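# Push chocolate bar row from steel table onto belt

## Task

Push the whole row of chocolate bars off the steel table and onto the white infeed belt, finishing with each bar lying flat and entirely on the belt surface.

## Robot and tools

Robot: two arms, left_arm (base near y = +0.27 m) and right_arm (base near y = -0.37 m), each ending in a five-finger hand. right_arm has a right hand, left_arm a mirrored left hand. Both bases sit about 0.035 m along x from the origin.

Scene frame: origin at table-top height, halfway between the nominal arm bases; +z up, +x outward over the table, +y toward left_arm. Image left/right does not match arm names. Reported positions are in metres in this frame; orientations are quaternions (w, x, y, z).

Hand point: a point fixed to the palm, 0.05 m in front of it and 0.15 m from the wrist flange along the fingers. Its +z runs along straight fingers, +y out of the palm, +x across the palm away from the thumb on the right hand (toward the thumb on the left hand). Straight fingertips reach 0.06 to 0.07 m past the point, 0.06 m behind it. A wrist bracket on the little-finger side can strike things. Arms follow commands loosely and often rest 1 to 3 cm (sometimes 5 cm) short, usually low; this alone does not mean contact.

The 28-number row (each in [-1, 1]): left_arm dx, dy, dz, rx, ry, rz; left hand a, b, c, 0, 0, 0; left force_limit, left speed; then the same 14 for right_arm. Pose numbers are offsets, not poses: they count from that arm's Hand target at the start of the action or move, along that Hand target's own axes. 1.0 equals 0.6 m for dx/dy/dz and 180 degrees for rx/ry/rz, which form one rotation vector. All zeros re-requests the current Hand target. Each new call counts from the updated Hand target, so repeating an offset moves further. Orientation commands are clipped to 40 degrees from the measured one per step.

Hand numbers: a closes index and middle and bends the thumb; b closes ring and little; c swings the thumb in front of the palm. All three 0 means fully open. Places 4 to 6 must be exactly 0 or the row is refused. To keep a hand unchanged, resend its last a, b, c (0s if never sent). force_limit maps -1..+1 to about 0..10 N at the fingertip (15 N for thumb motors); speed rises from near zero at -1 to full at +0.48 and above. For pushing bars, an open or loosely closed hand is usually enough; grasping is optional.

execute_actions(actions, cameras): actions is a list of actions; each action is up to 15 rows, one per 1/30 s step, with the last row held to fill 15 steps. Every row in an action is an offset from the same start pose. Images come back only for an empty actions list or when cameras names them.

move(target, speed, blend, blocking, cameras): target is one 28-number row or a list of up to 15 rows, all offsets from the same starting Hand targets (not chained). speed is the path top speed in m/s, 0.002 to 4.3, default 0.25, one value or one per target; rotation limited to twice that in rad/s. blend in metres rounds corners between listed targets; 0 stops at each. A move lasts at least 0.5 s and at most 10 s; it does not avoid obstacles or the other arm. blocking=false returns after about 0.5 s while motion continues. Result adds a move: line: done, off_target, moving, held or fault, plus limits (paced = pose clipped, held = steps withheld). Done means within 10 mm and 2 degrees; it says nothing about contact.

wait(seconds 0 to 10, cameras): lets time pass with commands held. stop(cameras): brakes a running move. zoom_image(camera, region [x0, y0, x1, y1], max 504 x 504 px): enlarges part of the latest image of cam_high, cam_low, cam_left_wrist or cam_right_wrist. show_instructions(): shows reference pages. finished_scene(scene=1): ends the scene for good.

Results: end_effector_position and end_effector_quat_wxyz per arm, Hand target (next offsets start here), joint positions, velocities and torques, hand_measured, hand_stopped_by (moving, target, force, stalled, fault), hand_load_n (positive when the finger is pushed open), hand_force_limit, hand_speed. Actions calls also list positions at some steps. A MOTOR HOT line warns of heating; an OVER-TEMPERATURE FAULT line means that arm has dropped for 30 s or more.

Cameras: cam_high (overhead, 672x504), cam_low (side), and fisheye wrist cameras cam_left_wrist and cam_right_wrist. Calibrations are approximate; fixed cameras may be a couple of degrees or centimetres off.

Avoid: letting any bar fall off the table or leaving one off it (fails the task); hitting the table, belt or heavy items hard; fast moves that slam into bars; pressing a target far past contact; contact between the two arms or one hand closing on the other; steering a hand close past its own arm's base; holding arms stretched or pushing into unreachable poses for long (heat). After an arm jams against something, command it back past its current hand point to release. Loose objects may occasionally be nudged by outside disturbances, so check with cameras before finishing.

Each tool is called after "Emit:" as name(argument=value, ...), one argument or row to a line, values as JSON.

Reference images:

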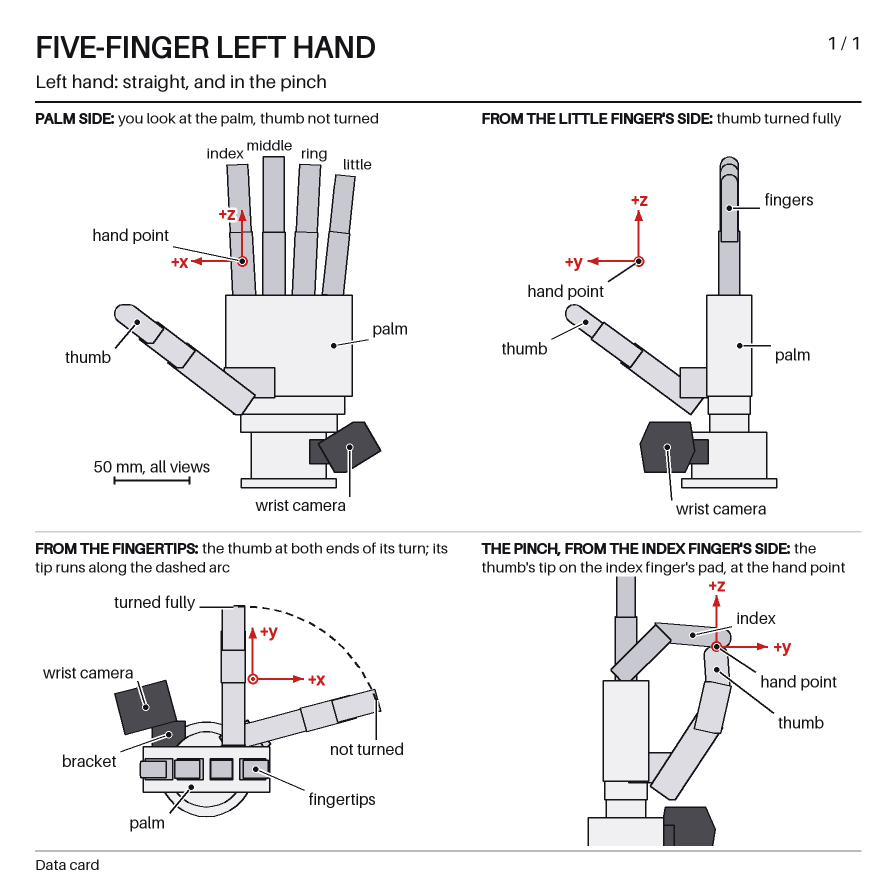

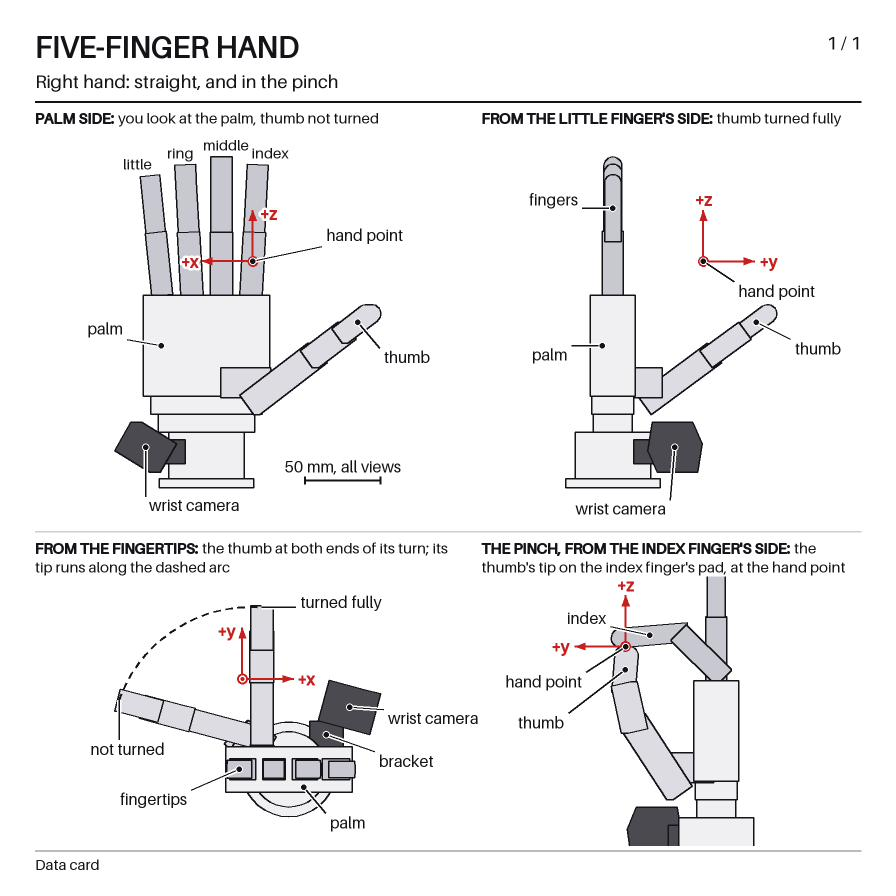

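## Session

Emit:
execute_actions(
  actions=[],
)

Scene clock: 0.00 s.
left_arm: end_effector_position=(+0.6401, +0.2923, +0.2593) hand_measured=(+1.000, +1.000, +1.000, +1.000, +1.000, +1.000) hand_load_n=(+0.0, +0.0, +0.0, +0.0, +0.0, +0.0) hand_stopped_by=(target, target, target, target, target, target) hand_force_limit=0.00 hand_speed=-0.80 end_effector_quat_wxyz=(-0.022, -0.508, +0.776, -0.374) | right_arm: end_effector_position=(+0.4421, -0.1342, +0.2196) hand_measured=(+1.000, +1.000, +1.000, +1.000, +1.000, +1.000) hand_load_n=(+0.0, +0.0, +0.0, +0.0, +0.0, +0.0) hand_stopped_by=(target, target, target, target, target, target) hand_force_limit=0.00 hand_speed=-0.80 end_effector_quat_wxyz=(-0.535, +0.714, -0.448, +0.058)
Joint positions: left_arm=[0.209 1.938 2.022 -1.4 0.733 0.562] | right_arm=[0.215 1.162 0.818 -0.195 -0.608 0.123]
Joint velocities: within noise
Joint torques (N m): no reading
Heat: left arm: hottest shoulder 34 °C; right arm: hottest waist 33 °C.
Hand target: left_arm +0.6454, +0.2936, +0.2691; -0.009, -0.503, +0.777, -0.378 | right_arm +0.4495, -0.1326, +0.2334; -0.544, +0.711, -0.440, +0.067

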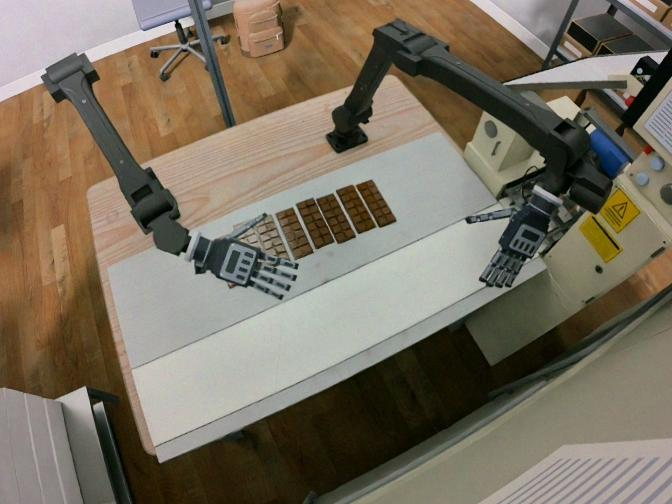

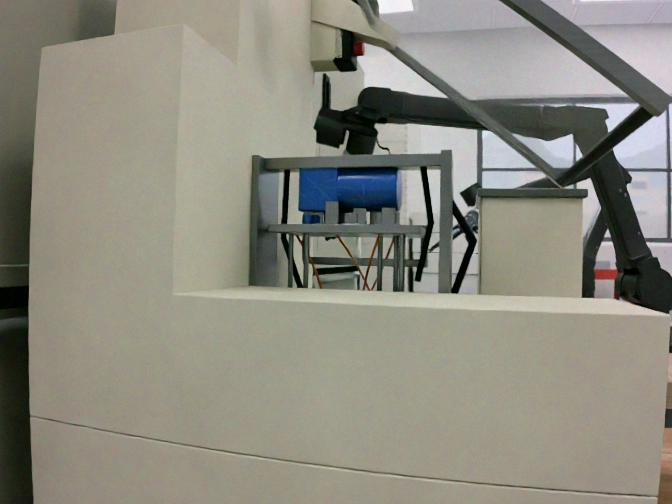

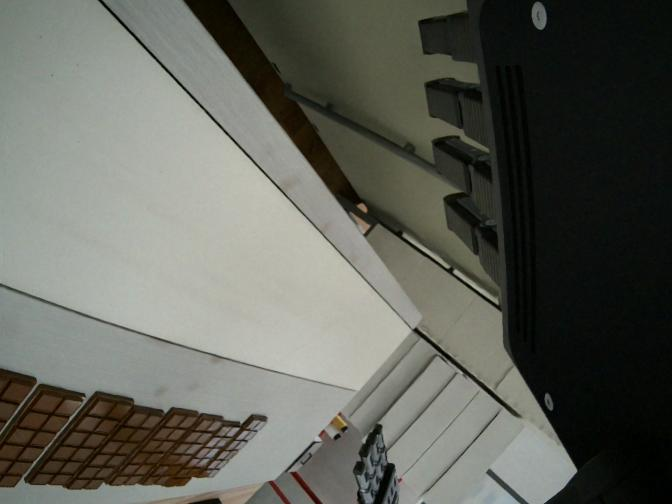

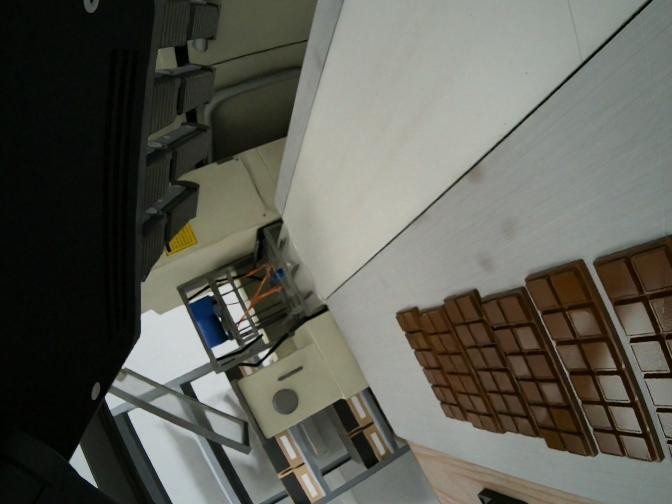

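Emit:
zoom_image(
  camera="cam_high",
  region=[200, 140, 440, 320],
)

Emit:
zoom_image(
  camera="cam_right_wrist",
  region=[280, 200, 672, 494],
)

Emit:
zoom_image(
  camera="cam_high",
  region=[80, 220, 560, 470],
)

Scaled by 2.100 from the camera's 672x504 image, which has a finer 960x720 frame.

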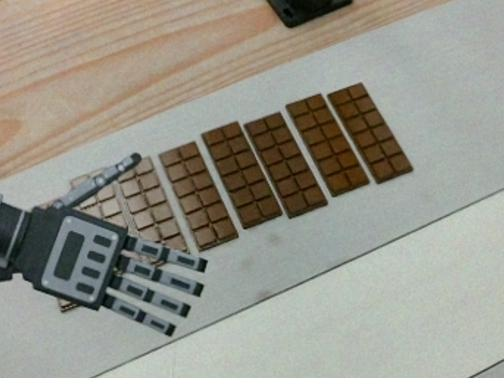

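Scaled by 1.286 from the camera's 672x504 image, which has a finer 960x720 frame.

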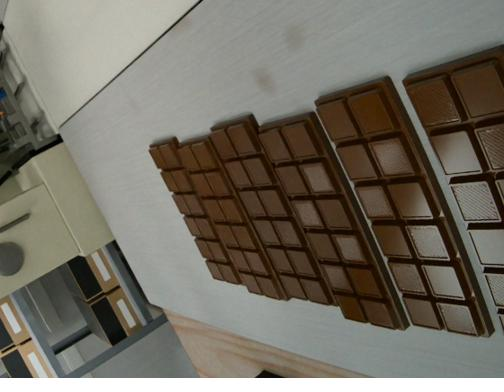

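Scaled by 1.050 from the camera's 672x504 image, which has a finer 960x720 frame.

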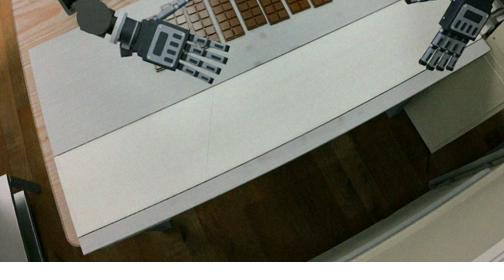

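Emit:
zoom_image(
  camera="cam_high",
  region=[100, 340, 260, 480],
)

Emit:
zoom_image(
  camera="cam_high",
  region=[400, 190, 560, 310],
)

Emit:
zoom_image(
  camera="cam_left_wrist",
  region=[0, 0, 504, 504],
)

Scaled by 3.150 from the camera's 672x504 image, which has a finer 960x720 frame.

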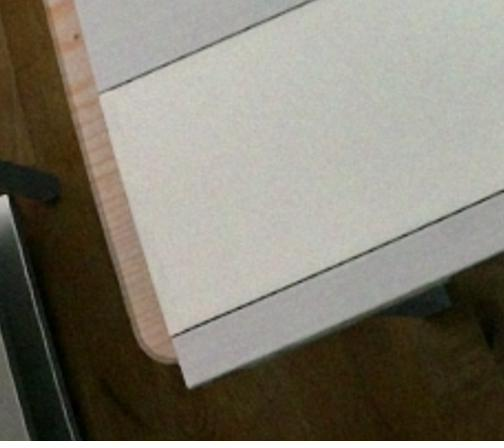

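Scaled by 3.150 from the camera's 672x504 image, which has a finer 960x720 frame.

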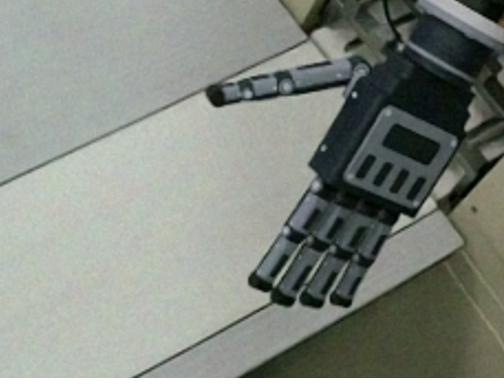

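Scaled by 1.000.

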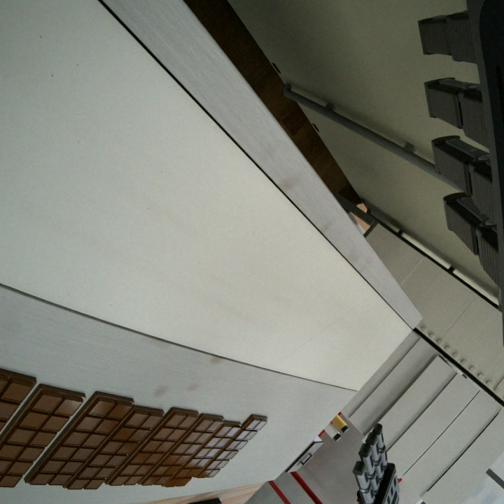

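Emit:
move(
  target=[-0.004, 0.251, -0.511, 0.0657, -0.0964, -0.1189, 0,0,0,0,0,0, 0.0, -0.8, -0.611, 0.216, 0.068, -0.2935, 0.2291, 0.1301, 0,0,0,0,0,0, 0.0, -0.8],
  speed=0.3,
  cameras=["all"],
)

Scene clock: 131.93 s.
left_arm: end_effector_position=(+0.4416, +0.3686, +0.4004) hand_measured=(+1.000, +1.000, +1.000, +1.000, +1.000, +1.000) hand_load_n=(+0.0, +0.0, +0.0, +0.0, +0.0, -0.5) hand_stopped_by=(target, target, target, target, target, target) hand_force_limit=0.00 hand_speed=-0.80 end_effector_quat_wxyz=(+0.032, -0.601, +0.707, -0.371) | right_arm: end_effector_position=(+0.1763, +0.1378, +0.2359) hand_measured=(+1.000, +1.000, +1.000, +1.000, +1.000, +1.000) hand_load_n=(+0.0, +0.0, +0.0, +0.0, +0.0, +0.0) hand_stopped_by=(target, target, target, target, target, target) hand_force_limit=0.00 hand_speed=-0.80 end_effector_quat_wxyz=(+0.014, +0.711, -0.703, +0.007)
Joint positions: left_arm=[0.5 1.472 1.792 -1.66 0.733 0.614] | right_arm=[1.172 1.716 1.739 -1.624 0.002 1.167]
Joint torques (N m): left_arm=[21.54 -7 8.72 1.36 0.76 0.06] | right_arm=[0.56 -15.79 12.59 0.28 -0.19 0.18]
Heat: left arm: hottest shoulder 39 °C; right arm: hottest elbow 38 °C.
Hand target: left_arm +0.4157, +0.5100, +0.3999; +0.089, -0.687, +0.621, -0.368 | right_arm +0.1802, +0.1504, +0.2495; +0.000, +0.707, -0.707, +0.000
Off the commanded pose: left_arm 0.144 m, 15 deg | right_arm 0.019 m, 2 deg.
move: off_target (left_arm, right_arm)
camera_calibration:
cam_left_wrist: T_world_to_cam=[[0.723391, -0.202593, 0.660047, -0.514355], [-0.632631, -0.57741, 0.516116, 0.302598], [0.276556, -0.790919, -0.54586, 0.500701], [0, 0, 0, 1]] pos_world=[0.425041, 0.466533, 0.456636]
cam_right_wrist: T_world_to_cam=[[-0.967588, -0.248283, 0.046141, 0.191271], [-0.206532, 0.883151, 0.421175, -0.173635], [-0.14532, 0.397994, -0.905805, 0.296755], [0, 0, 0, 1]] pos_world=[0.192335, 0.0827289, 0.333107]

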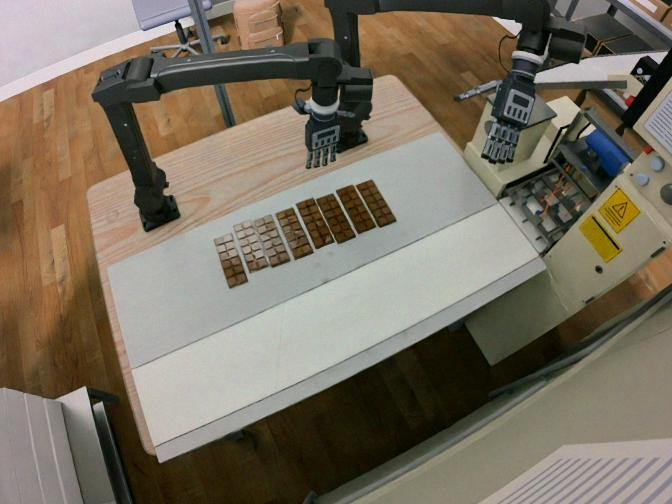

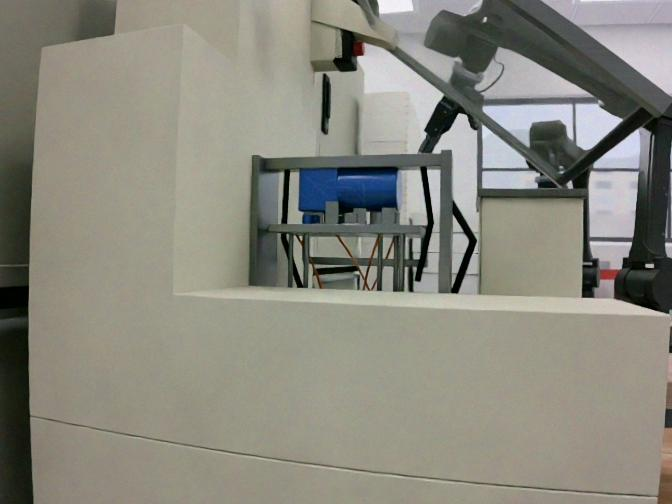

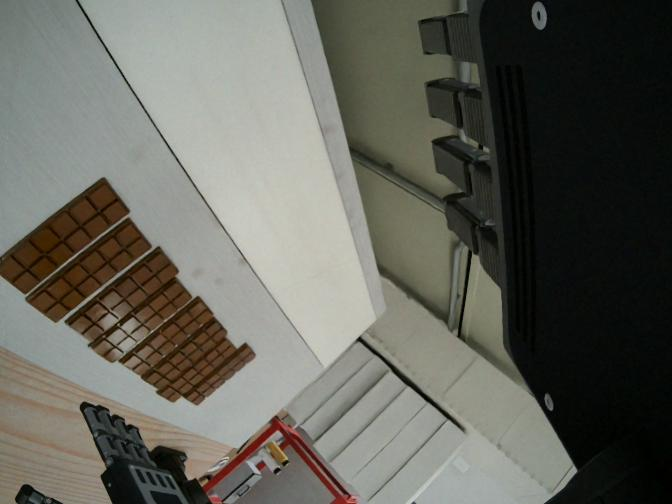

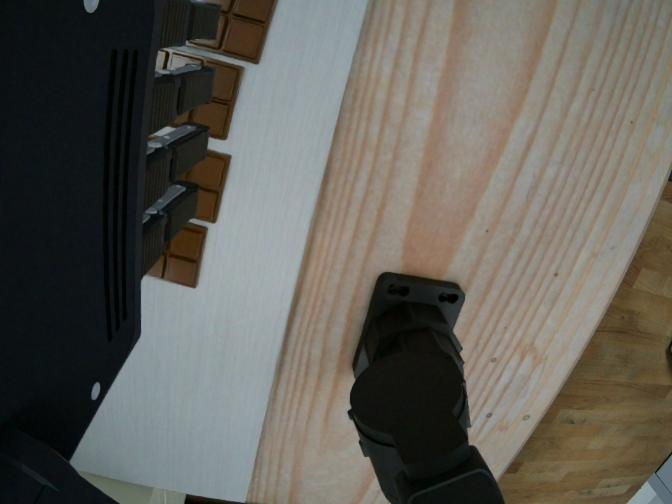

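Emit:
move(
  target=[0.2635, -0.005, 0.103, -0.045, 0.056, 0.067, 0,0,0,0,0,0, 0.0, -0.8, 0,0,0,0,0,0, 0,0,0,0,0,0, 0.0, -0.8],
  speed=0.3,
  cameras=["cam_high"],
)

Emit:
zoom_image(
  camera="cam_high",
  region=[200, 160, 420, 300],
)

Emit:
zoom_image(
  camera="cam_high",
  region=[80, 200, 560, 470],
)

Scene clock: 146.10 s.
left_arm: end_effector_position=(+0.4407, +0.3426, +0.4034) hand_measured=(+1.000, +1.000, +1.000, +1.000, +1.000, +1.000) hand_load_n=(-0.5, +0.0, +0.0, +0.0, +0.0, +0.0) hand_stopped_by=(target, target, target, target, target, target) hand_force_limit=0.00 hand_speed=-0.80 end_effector_quat_wxyz=(+0.008, -0.592, +0.718, -0.368) | right_arm: end_effector_position=(+0.1764, +0.1378, +0.2359) hand_measured=(+1.000, +1.000, +1.000, +1.000, +1.000, +1.000) hand_load_n=(+0.0, +0.0, +0.0, +0.0, +0.0, +0.0) hand_stopped_by=(target, target, target, target, target, target) hand_force_limit=0.00 hand_speed=-0.80 end_effector_quat_wxyz=(+0.014, +0.711, -0.703, +0.007)
Joint positions: left_arm=[0.445 1.47 1.797 -1.689 0.729 0.597] | right_arm=[1.172 1.716 1.739 -1.624 0.002 1.167]
Joint torques (N m): left_arm=[1.73 -7.41 11.99 0.46 0.58 -0.15] | right_arm=[0.5 -15.85 12.6 0.28 -0.19 0.19]
Heat: left arm: hottest elbow 39 °C; right arm: hottest elbow 40 °C.
Hand target: left_arm +0.4496, +0.3447, +0.4199; +0.023, -0.587, +0.719, -0.370 | right_arm +0.1802, +0.1504, +0.2495; +0.000, +0.707, -0.707, +0.000
Off the commanded pose: left_arm 0.019 m, 2 deg | right_arm 0.019 m, 2 deg.
move: off_target (left_arm, right_arm)
Images, in order (width x height): cam_high 672x504.

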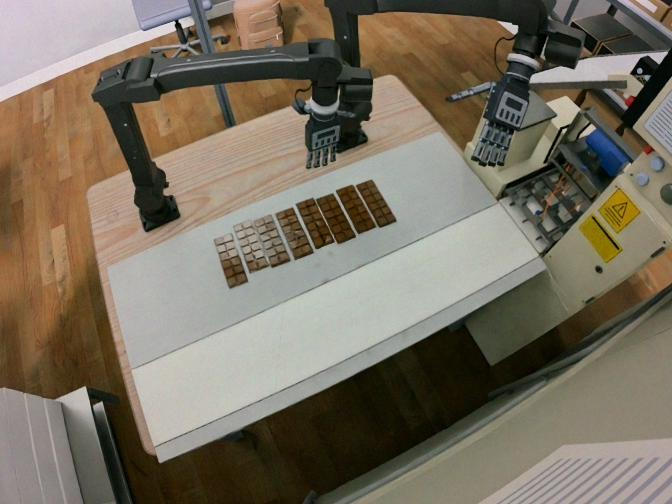

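Scaled by 2.291 from the camera's 672x504 image, which has a finer 960x720 frame.

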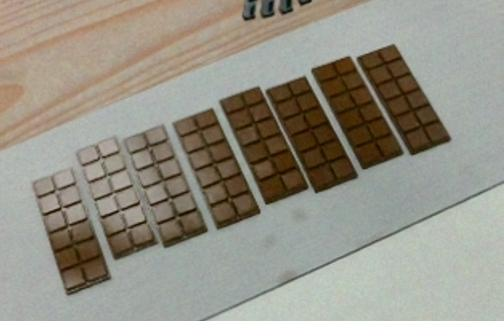

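Scaled by 1.050 from the camera's 672x504 image, which has a finer 960x720 frame.

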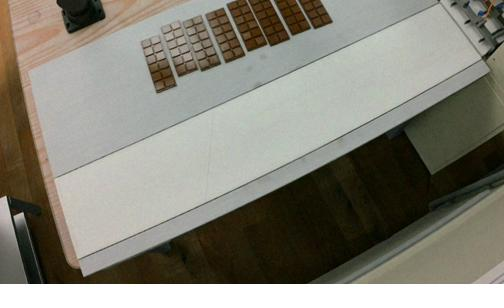

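Emit:
zoom_image(
  camera="cam_high",
  region=[280, 100, 380, 180],
)

Scaled by 5.040 from the camera's 672x504 image, which has a finer 960x720 frame.

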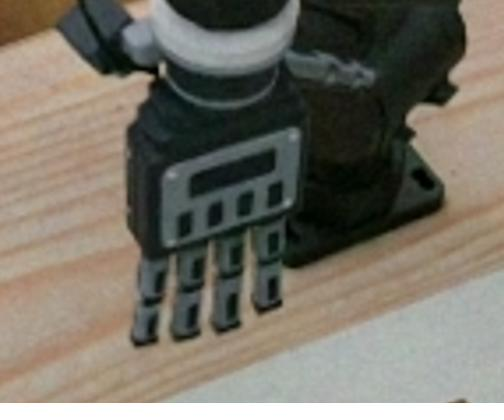

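Emit:
move(
  target=[0.1043, 0.0127, -0.2275, 0.1027, -0.0701, 0.1109, 0,0,0,0,0,0, 0.0, -0.8, -0.1868, 0.0653, 0.16, 0, 0.0278, 0, -0.125,1,0,0,0,0, 0.0, -0.3],
  speed=0.2,
  cameras=["all"],
)

Scene clock: 277.60 s.
left_arm: end_effector_position=(+0.3595, +0.3550, +0.5210) hand_measured=(+1.000, +1.000, +1.000, +1.000, +1.000, +1.000) hand_load_n=(+0.0, +0.0, +0.0, +0.0, +0.0, +0.0) hand_stopped_by=(target, target, target, target, target, target) hand_force_limit=0.00 hand_speed=-0.80 end_effector_quat_wxyz=(+0.232, -0.493, +0.733, -0.408) | right_arm: end_effector_position=(+0.1394, +0.2495, +0.1414) hand_measured=(-1.000, -0.882, +1.000, +1.000, +1.000, +1.000) hand_load_n=(+0.0, +0.0, +0.0, +0.0, +0.0, +0.0) hand_stopped_by=(target, target, target, target, target, target) hand_force_limit=0.00 hand_speed=-0.30 end_effector_quat_wxyz=(+0.045, +0.709, -0.703, +0.037)
Joint positions: left_arm=[0.622 1.187 1.842 -1.656 0.844 0.787] | right_arm=[1.303 2.063 2.007 -1.629 0.019 1.302]
Joint torques (N m): left_arm=[2.9 -3.43 10.59 1.29 0.73 0.08] | right_arm=[0.73 -21.3 12.34 0.16 0 0.19]
Heat: left arm: hottest elbow 44 °C; right arm: hottest elbow 43 °C.
Hand target: left_arm +0.3600, +0.3600, +0.5397; +0.258, -0.480, +0.734, -0.404 | right_arm +0.1411, +0.2624, +0.1536; +0.031, +0.706, -0.707, +0.031
Off the commanded pose: left_arm 0.019 m, 3 deg | right_arm 0.018 m, 2 deg.
move: off_target (left_arm, right_arm)
camera_calibration:
cam_left_wrist: T_world_to_cam=[[0.400964, -0.387569, 0.830071, -0.444244], [-0.781381, -0.617668, 0.0890489, 0.470803], [0.478195, -0.684307, -0.550502, 0.470593], [0, 0, 0, 1]] pos_world=[0.320967, 0.440654, 0.585892]
cam_right_wrist: T_world_to_cam=[[-0.967967, -0.241366, 0.069152, 0.182756], [-0.204121, 0.916879, 0.343027, -0.237789], [-0.146199, 0.317923, -0.936777, 0.185837], [0, 0, 0, 1]] pos_world=[0.155534, 0.203053, 0.243018]

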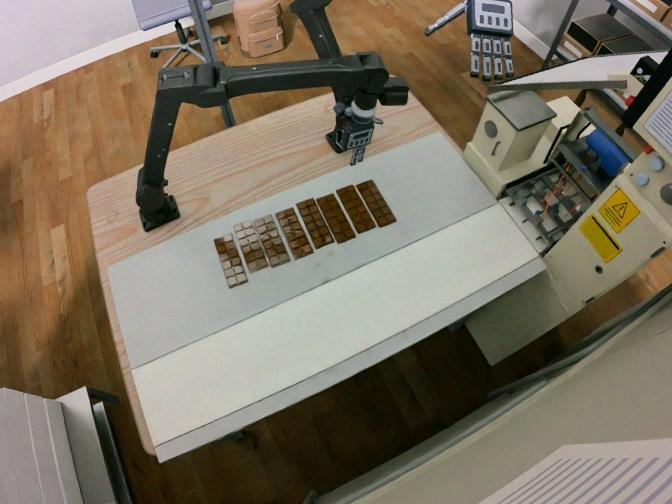

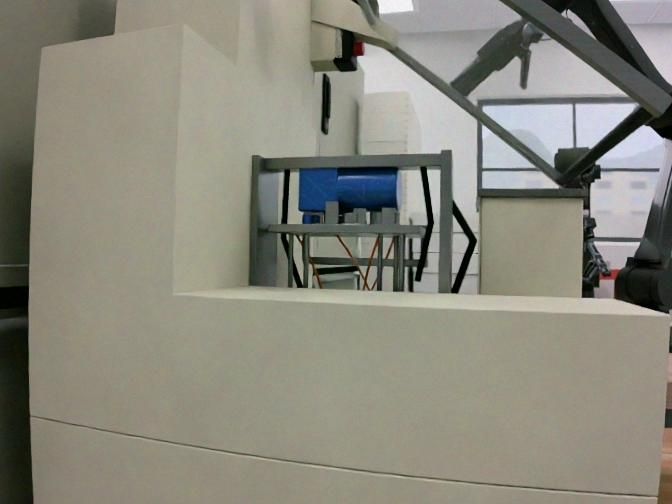

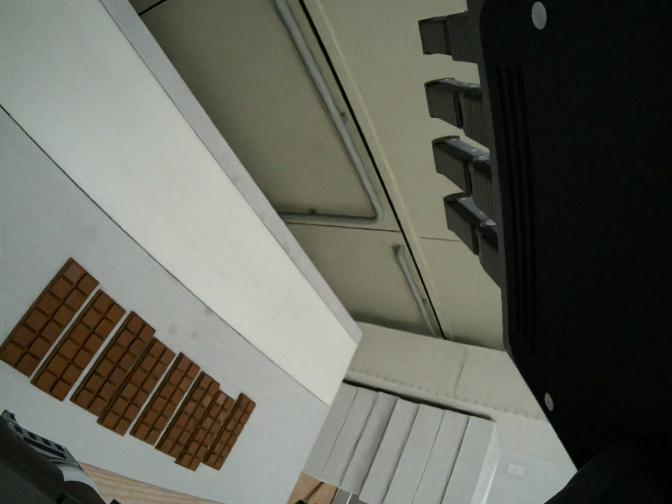

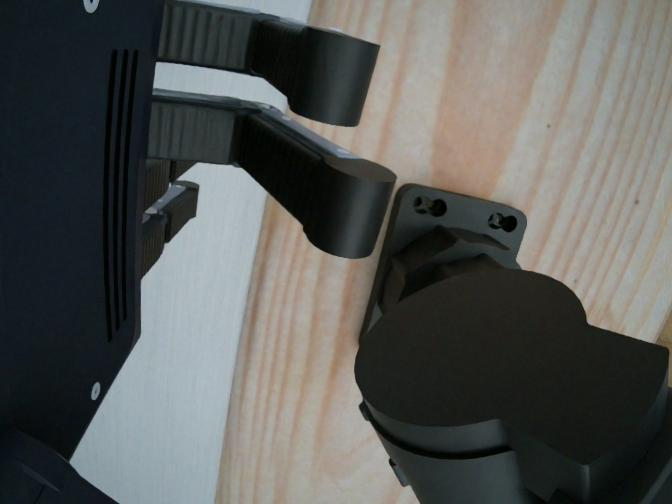

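Emit:
zoom_image(
  camera="cam_high",
  region=[310, 90, 430, 180],
)

Scaled by 4.200 from the camera's 672x504 image, which has a finer 960x720 frame.

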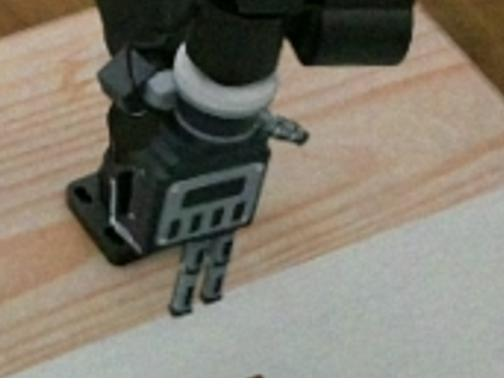

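Emit:
move(
  target=[0,0,0,0,0,0, 0,0,0,0,0,0, 0.0, -0.8, -0.0272, 0, 0.1191, 0, 0, 0, -0.125,1,0,0,0,0, 0.0, -0.3],
  speed=0.08,
  cameras=["cam_high", "cam_right_wrist"],
)

Emit:
zoom_image(
  camera="cam_high",
  region=[310, 100, 430, 250],
)

Scene clock: 291.97 s.
left_arm: end_effector_position=(+0.3595, +0.3551, +0.5209) hand_measured=(+1.000, +1.000, +1.000, +1.000, +1.000, +1.000) hand_load_n=(+0.0, +0.0, +0.0, +0.0, -0.5, +0.0) hand_stopped_by=(target, target, target, target, target, target) hand_force_limit=0.00 hand_speed=-0.80 end_effector_quat_wxyz=(+0.232, -0.493, +0.733, -0.408) | right_arm: end_effector_position=(+0.1451, +0.2697, +0.1034) hand_measured=(-1.000, -0.882, +1.000, +1.000, +1.000, +1.000) hand_load_n=(+0.0, +0.5, -0.5, +0.0, +0.0, +0.0) hand_stopped_by=(target, target, target, target, target, target) hand_force_limit=0.00 hand_speed=-0.30 end_effector_quat_wxyz=(+0.024, +0.708, -0.705, +0.025)
Joint positions: left_arm=[0.622 1.187 1.842 -1.656 0.844 0.788] | right_arm=[1.303 2.098 1.967 -1.506 0.02 1.305]
Joint torques (N m): left_arm=[2.9 -3.43 10.59 1.29 0.73 0.06] | right_arm=[0.97 -20.19 6.83 1.32 -0.02 0.19]
Heat: left arm: hottest elbow 44 °C; right arm: hottest elbow 41 °C.
Hand target: left_arm +0.3600, +0.3600, +0.5396; +0.258, -0.480, +0.734, -0.404 | right_arm +0.1411, +0.2723, +0.0808; +0.031, +0.706, -0.707, +0.031
Off the commanded pose: left_arm 0.019 m, 3 deg | right_arm 0.023 m, 1 deg.
move: off_target (left_arm, right_arm)
camera_calibration:
cam_right_wrist: T_world_to_cam=[[-0.969528, -0.24083, 0.0449108, 0.198318], [-0.206047, 0.900784, 0.382273, -0.241552], [-0.132518, 0.361371, -0.922957, 0.129498], [0, 0, 0, 1]] pos_world=[0.159665, 0.218551, 0.202954]
Images, in order (width x height): cam_high 672x504, cam_right_wrist 672x504.

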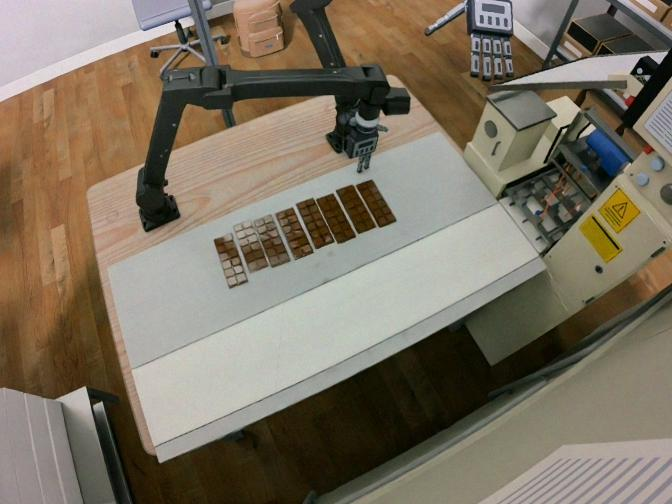

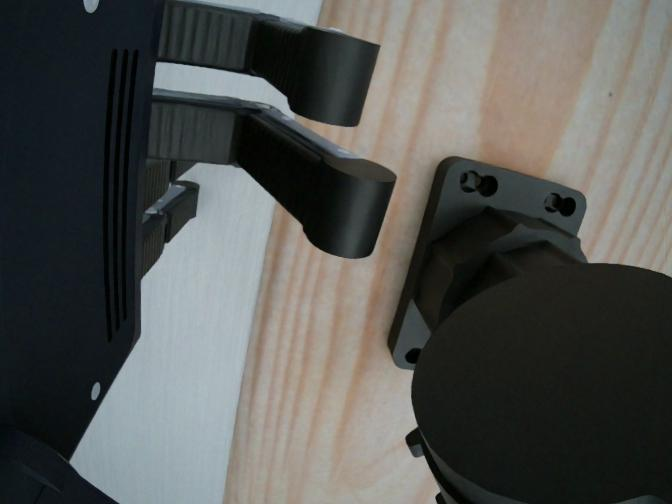

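Scaled by 3.360 from the camera's 672x504 image, which has a finer 960x720 frame.

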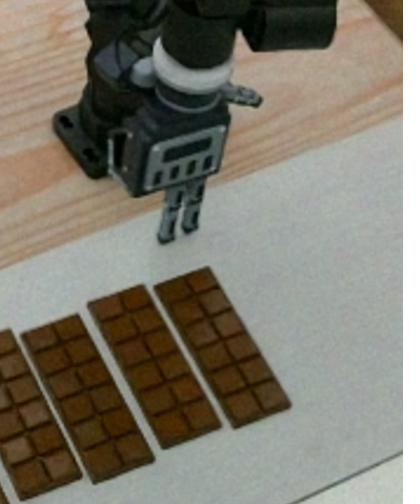

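Emit:
move(
  target=[0,0,0,0,0,0, 0,0,0,0,0,0, 0.0, -0.8, 0.0147, 0, 0.0615, 0, 0, 0, -0.125,1,0,0,0,0, 0.0, -0.3],
  speed=0.08,
  cameras=["cam_high"],
)

Emit:
zoom_image(
  camera="cam_high",
  region=[320, 130, 420, 240],
)

Scene clock: 307.73 s.
left_arm: end_effector_position=(+0.3595, +0.3551, +0.5209) hand_measured=(+1.000, +1.000, +1.000, +1.000, +1.000, +1.000) hand_load_n=(+0.0, +0.0, +0.0, +0.0, +0.0, -0.5) hand_stopped_by=(target, target, target, target, target, target) hand_force_limit=0.00 hand_speed=-0.80 end_effector_quat_wxyz=(+0.232, -0.493, +0.733, -0.408) | right_arm: end_effector_position=(+0.1440, +0.2656, +0.1020) hand_measured=(-1.000, -0.882, +1.000, +1.000, +1.000, +1.000) hand_load_n=(+0.0, +0.0, -0.5, +0.0, +0.0, +0.0) hand_stopped_by=(target, target, target, target, target, target) hand_force_limit=0.00 hand_speed=-0.30 end_effector_quat_wxyz=(-0.001, +0.708, -0.706, +0.011)
Joint positions: left_arm=[0.622 1.187 1.842 -1.656 0.844 0.788] | right_arm=[1.303 2.04 1.866 -1.406 0.02 1.305]
Joint torques (N m): left_arm=[2.9 -3.6 10.62 1.26 0.74 0.06] | right_arm=[0.67 -15.85 4.9 1.59 0 0.14]
Heat: left arm: hottest elbow 44 °C; right arm: hottest elbow 39 °C.
Hand target: left_arm +0.3600, +0.3600, +0.5396; +0.258, -0.480, +0.734, -0.404 | right_arm +0.1412, +0.2604, +0.0448; +0.031, +0.706, -0.707, +0.031
Off the commanded pose: left_arm 0.019 m, 3 deg | right_arm 0.058 m, 4 deg.
move: off_target (left_arm, right_arm)
Images, in order (width x height): cam_high 672x504.

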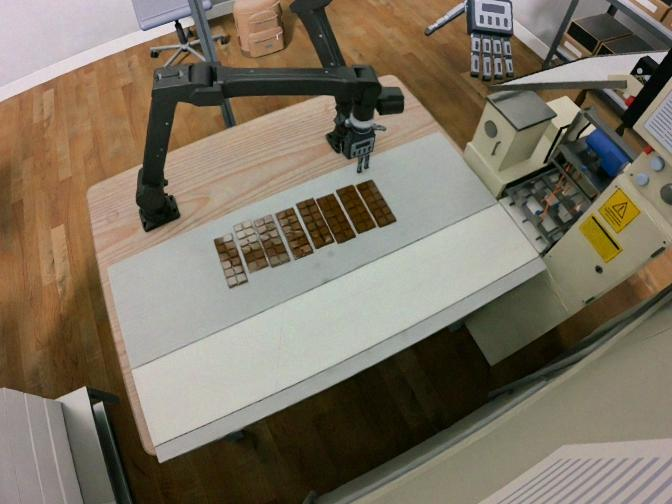

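Scaled by 4.582 from the camera's 672x504 image, which has a finer 960x720 frame.

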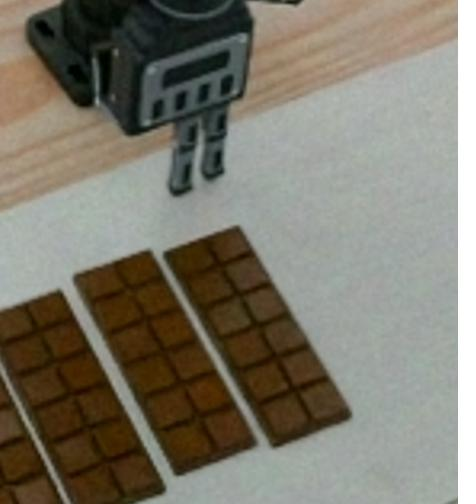

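Emit:
move(
  target=[
    [0,0,0,0,0,0, 0,0,0,0,0,0, 0.0, -0.8, 0.0307, 0, -0.1516, 0, 0, 0, -0.125,1,0,0,0,0, 0.0, -0.3],
    [0,0,0,0,0,0, 0,0,0,0,0,0, 0.0, -0.8, 0.0235, 0, -0.0702, 0, 0, 0, -0.125,1,0,0,0,0, 0.0, -0.3],
  ],
  speed=0.1,
  cameras=["cam_high"],
)

Emit:
zoom_image(
  camera="cam_high",
  region=[320, 130, 420, 240],
)

Scene clock: 338.53 s.
left_arm: end_effector_position=(+0.3595, +0.3551, +0.5209) hand_measured=(+1.000, +1.000, +1.000, +1.000, +1.000, +1.000) hand_load_n=(+0.0, +0.0, +0.0, +0.0, +0.0, +0.0) hand_stopped_by=(target, target, target, target, target, target) hand_force_limit=0.00 hand_speed=-0.80 end_effector_quat_wxyz=(+0.232, -0.493, +0.733, -0.408) | right_arm: end_effector_position=(+0.1398, +0.2495, +0.1035) hand_measured=(-1.000, -0.882, +1.000, +1.000, +1.000, +1.000) hand_load_n=(+0.0, +0.0, +0.0, +0.0, +0.0, +0.0) hand_stopped_by=(target, target, target, target, target, target) hand_force_limit=0.00 hand_speed=-0.30 end_effector_quat_wxyz=(+0.026, +0.708, -0.705, +0.027)
Joint positions: left_arm=[0.622 1.187 1.842 -1.656 0.844 0.788] | right_arm=[1.303 2.04 1.871 -1.473 0.021 1.305]
Joint torques (N m): left_arm=[2.78 -3.6 10.63 1.26 0.73 0.06] | right_arm=[0.32 -19.9 7.16 1.03 -0.02 0.1]
Heat: left arm: hottest elbow 43 °C; right arm: hottest elbow 36 °C.
Hand target: left_arm +0.3600, +0.3600, +0.5396; +0.258, -0.480, +0.734, -0.404 | right_arm +0.1411, +0.2499, +0.0881; +0.031, +0.706, -0.707, +0.031
Off the commanded pose: left_arm 0.019 m, 3 deg | right_arm 0.016 m, 1 deg.
move: off_target (left_arm, right_arm)
Images, in order (width x height): cam_high 672x504.

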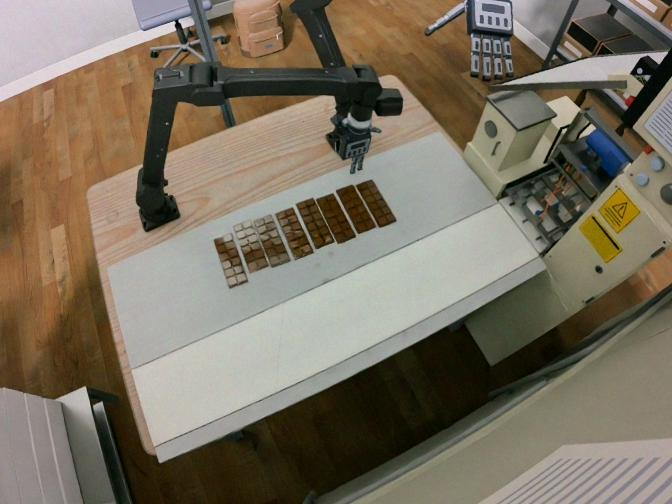

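Scaled by 4.582 from the camera's 672x504 image, which has a finer 960x720 frame.

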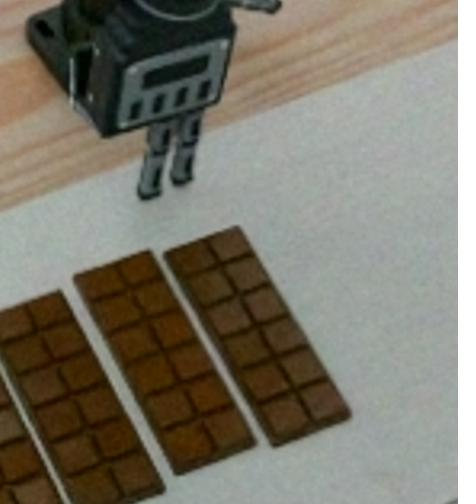

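Emit:
move(
  target=[0,0,0,0,0,0, 0,0,0,0,0,0, 0.0, -0.8, 0.0095, -0.4, 0.0058, 0, 0, 0, -0.125,1,0,0,0,0, 0.0, -0.3],
  speed=0.08,
  cameras=["cam_high"],
)

Emit:
zoom_image(
  camera="cam_high",
  region=[320, 130, 480, 270],
)

Scene clock: 354.70 s.
left_arm: end_effector_position=(+0.3595, +0.3551, +0.5209) hand_measured=(+1.000, +1.000, +1.000, +1.000, +1.000, +1.000) hand_load_n=(+0.0, +0.0, +0.0, +0.0, +0.0, +0.0) hand_stopped_by=(target, target, target, target, target, target) hand_force_limit=0.00 hand_speed=-0.80 end_effector_quat_wxyz=(+0.232, -0.493, +0.733, -0.408) | right_arm: end_effector_position=(+0.3605, +0.2460, +0.1048) hand_measured=(-1.000, -0.882, +1.000, +1.000, +1.000, +1.000) hand_load_n=(+0.0, +0.0, -4.5, +0.0, +0.0, +0.0) hand_stopped_by=(target, target, target, target, target, target) hand_force_limit=0.00 hand_speed=-0.30 end_effector_quat_wxyz=(+0.025, +0.711, -0.702, +0.024)
Joint positions: left_arm=[0.622 1.187 1.842 -1.656 0.844 0.788] | right_arm=[0.996 2.343 2.395 -1.682 0.036 0.99]
Joint torques (N m): left_arm=[2.9 -3.37 10.62 1.26 0.74 0.06] | right_arm=[-1.14 -21.13 11.62 0.4 0.37 -0.05]
Heat: left arm: hottest elbow 43 °C; right arm: hottest elbow 36 °C.
Hand target: left_arm +0.3600, +0.3600, +0.5396; +0.258, -0.480, +0.734, -0.404 | right_arm +0.3811, +0.2438, +0.0852; +0.031, +0.706, -0.707, +0.031
Off the commanded pose: left_arm 0.019 m, 3 deg | right_arm 0.028 m, 1 deg.
joint sent to its limit (right arm) — joint 4 (wrist pitch), lower limit. The joint targets still meet the commanded pose.
move: off_target (left_arm, right_arm)
Images, in order (width x height): cam_high 672x504.

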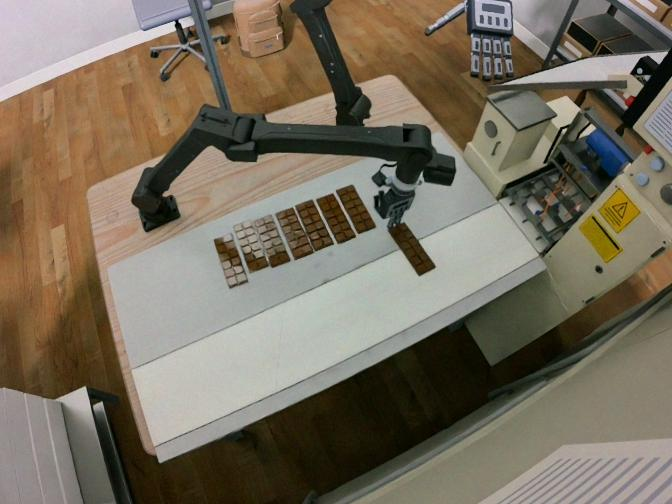

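Scaled by 3.150 from the camera's 672x504 image, which has a finer 960x720 frame.

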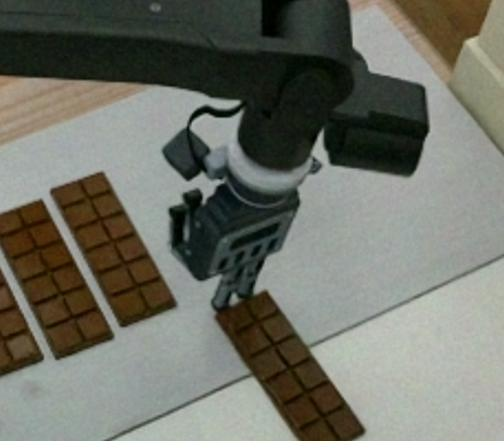

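Emit:
move(
  target=[0,0,0,0,0,0, 0,0,0,0,0,0, 0.0, -0.8, -0.005, -0.125, 0, 0, 0, 0, -0.125,1,0,0,0,0, 0.0, -0.3],
  speed=0.08,
  cameras=["cam_high"],
)

Emit:
zoom_image(
  camera="cam_high",
  region=[350, 170, 510, 310],
)

Scene clock: 369.00 s.
left_arm: end_effector_position=(+0.3595, +0.3551, +0.5209) hand_measured=(+1.000, +1.000, +1.000, +1.000, +1.000, +1.000) hand_load_n=(+0.0, +0.0, +0.0, +0.0, +0.0, +0.0) hand_stopped_by=(target, target, target, target, target, target) hand_force_limit=0.00 hand_speed=-0.80 end_effector_quat_wxyz=(+0.232, -0.493, +0.733, -0.408) | right_arm: end_effector_position=(+0.4378, +0.2502, +0.1042) hand_measured=(-1.000, -0.882, +1.000, +1.000, +1.000, +1.000) hand_load_n=(+0.0, +0.0, -4.0, +0.0, +0.0, +0.0) hand_stopped_by=(target, target, target, target, target, target) hand_force_limit=0.00 hand_speed=-0.30 end_effector_quat_wxyz=(-0.023, +0.704, -0.709, +0.013)
Joint positions: left_arm=[0.622 1.187 1.842 -1.656 0.844 0.788] | right_arm=[0.911 2.459 2.612 -1.682 0.033 0.923]
Joint torques (N m): left_arm=[2.96 -3.37 10.62 1.29 0.74 0.06] | right_arm=[-0.97 -22.59 11.93 0.59 0.32 -0.05]
Heat: left arm: hottest elbow 43 °C; right arm: hottest elbow 38 °C.
Hand target: left_arm +0.3600, +0.3600, +0.5396; +0.258, -0.480, +0.734, -0.404 | right_arm +0.4563, +0.2468, +0.0851; +0.031, +0.706, -0.707, +0.031
Off the commanded pose: left_arm 0.019 m, 3 deg | right_arm 0.027 m, 7 deg.
joint sent to its limit (right arm) — joint 4 (wrist pitch), lower limit. The joint targets are off in orientation, not in position.
move: off_target (left_arm, right_arm)
Images, in order (width x height): cam_high 672x504.

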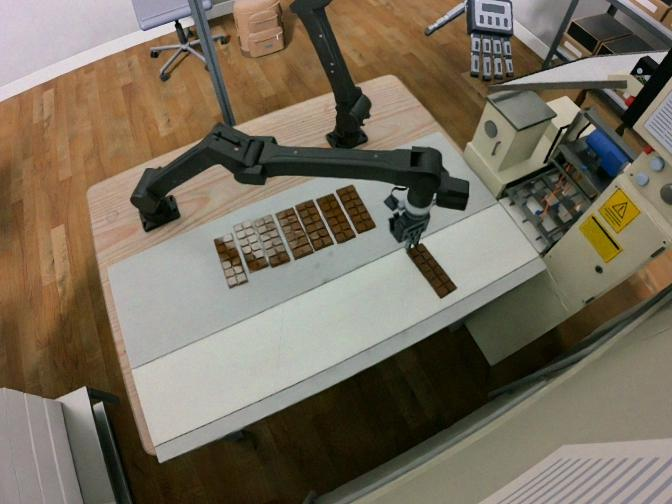

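Scaled by 3.150 from the camera's 672x504 image, which has a finer 960x720 frame.

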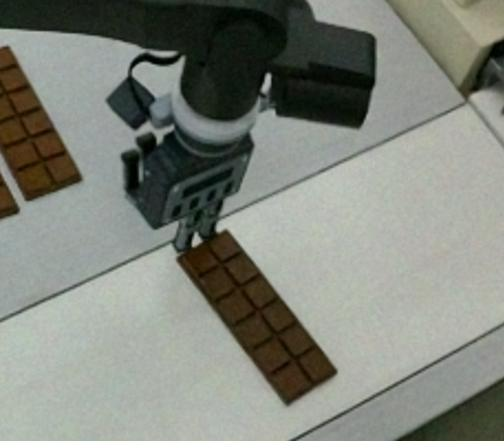

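Emit:
move(
  target=[
    [0,0,0,0,0,0,0,0,0,0,0,0,0.0,-0.8,0,-0.0167,0,0,0,0,-0.125,1,0,0,0,0,0.0,-0.3],
    [0,0,0,0,0,0,0,0,0,0,0,0,0.0,-0.8,0.0007,0.0583,-0.0083,0,0,0,-0.125,1,0,0,0,0,0.0,-0.3],
    [0,0,0,0,0,0,0,0,0,0,0,0,0.0,-0.8,0.0116,0.0833,-0.1328,0,0,0,-0.125,1,0,0,0,0,0.0,-0.3],
    [0,0,0,0,0,0,0,0,0,0,0,0,0.0,-0.8,0.1159,0.5105,-0.1237,0,0,0,-0.125,1,0,0,0,0,0.0,-0.3],
    [0,0,0,0,0,0,0,0,0,0,0,0,0.0,-0.8,0.1047,0.5105,0.0041,0,0,0,-0.125,1,0,0,0,0,0.0,-0.3],
  ],
  speed=[0.05,0.06,0.15,0.25,0.1],
  blend=[0,0.01,0.03,0.02,0],
  cameras=["cam_high"],
)

Emit:
zoom_image(
  camera="cam_high",
  region=[300, 130, 480, 310],
)

Scene clock: 388.27 s.
left_arm: end_effector_position=(+0.3595, +0.3551, +0.5209) hand_measured=(+1.000, +1.000, +1.000, +1.000, +1.000, +1.000) hand_load_n=(+0.0, +0.0, +0.0, +0.0, +0.0, +0.0) hand_stopped_by=(target, target, target, target, target, target) hand_force_limit=0.00 hand_speed=-0.80 end_effector_quat_wxyz=(+0.232, -0.493, +0.733, -0.408) | right_arm: end_effector_position=(+0.1476, +0.1830, +0.1022) hand_measured=(-1.000, -0.882, +1.000, +1.000, +1.000, +1.000) hand_load_n=(+0.0, +0.0, -0.5, +0.0, +0.0, +0.0) hand_stopped_by=(target, target, target, target, target, target) hand_force_limit=0.00 hand_speed=-0.30 end_effector_quat_wxyz=(+0.026, +0.712, -0.701, +0.028)
Joint positions: left_arm=[0.622 1.187 1.842 -1.656 0.844 0.788] | right_arm=[1.26 1.877 1.615 -1.381 0.027 1.252]
Joint torques (N m): left_arm=[2.84 -3.43 10.61 1.26 0.74 0.06] | right_arm=[0.21 -17.03 7.05 1.1 -0.09 0.19]
Heat: left arm: hottest elbow 43 °C; right arm: hottest elbow 38 °C.
Hand target: left_arm +0.3600, +0.3600, +0.5396; +0.258, -0.480, +0.734, -0.404 | right_arm +0.1499, +0.1841, +0.0878; +0.031, +0.706, -0.707, +0.031
Off the commanded pose: left_arm 0.019 m, 3 deg | right_arm 0.014 m, 1 deg.
move: off_target (left_arm, right_arm)
Images, in order (width x height): cam_high 672x504.

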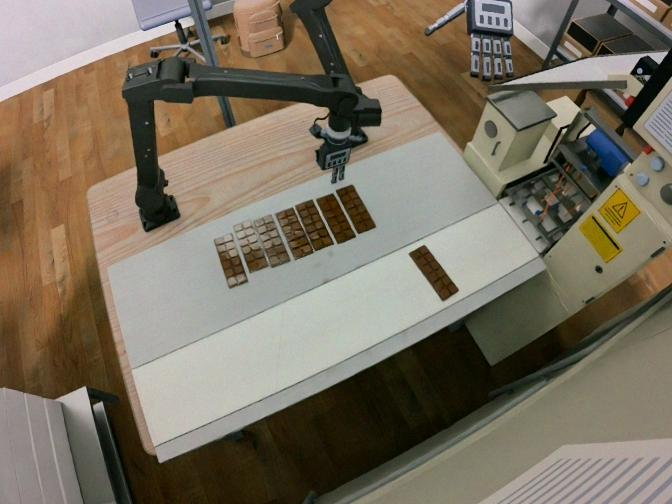

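Scaled by 2.800 from the camera's 672x504 image, which has a finer 960x720 frame.

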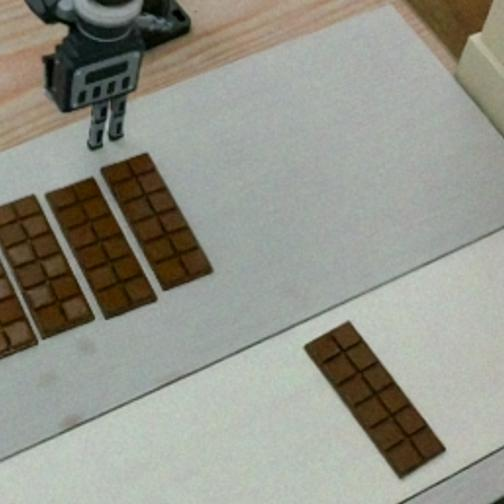

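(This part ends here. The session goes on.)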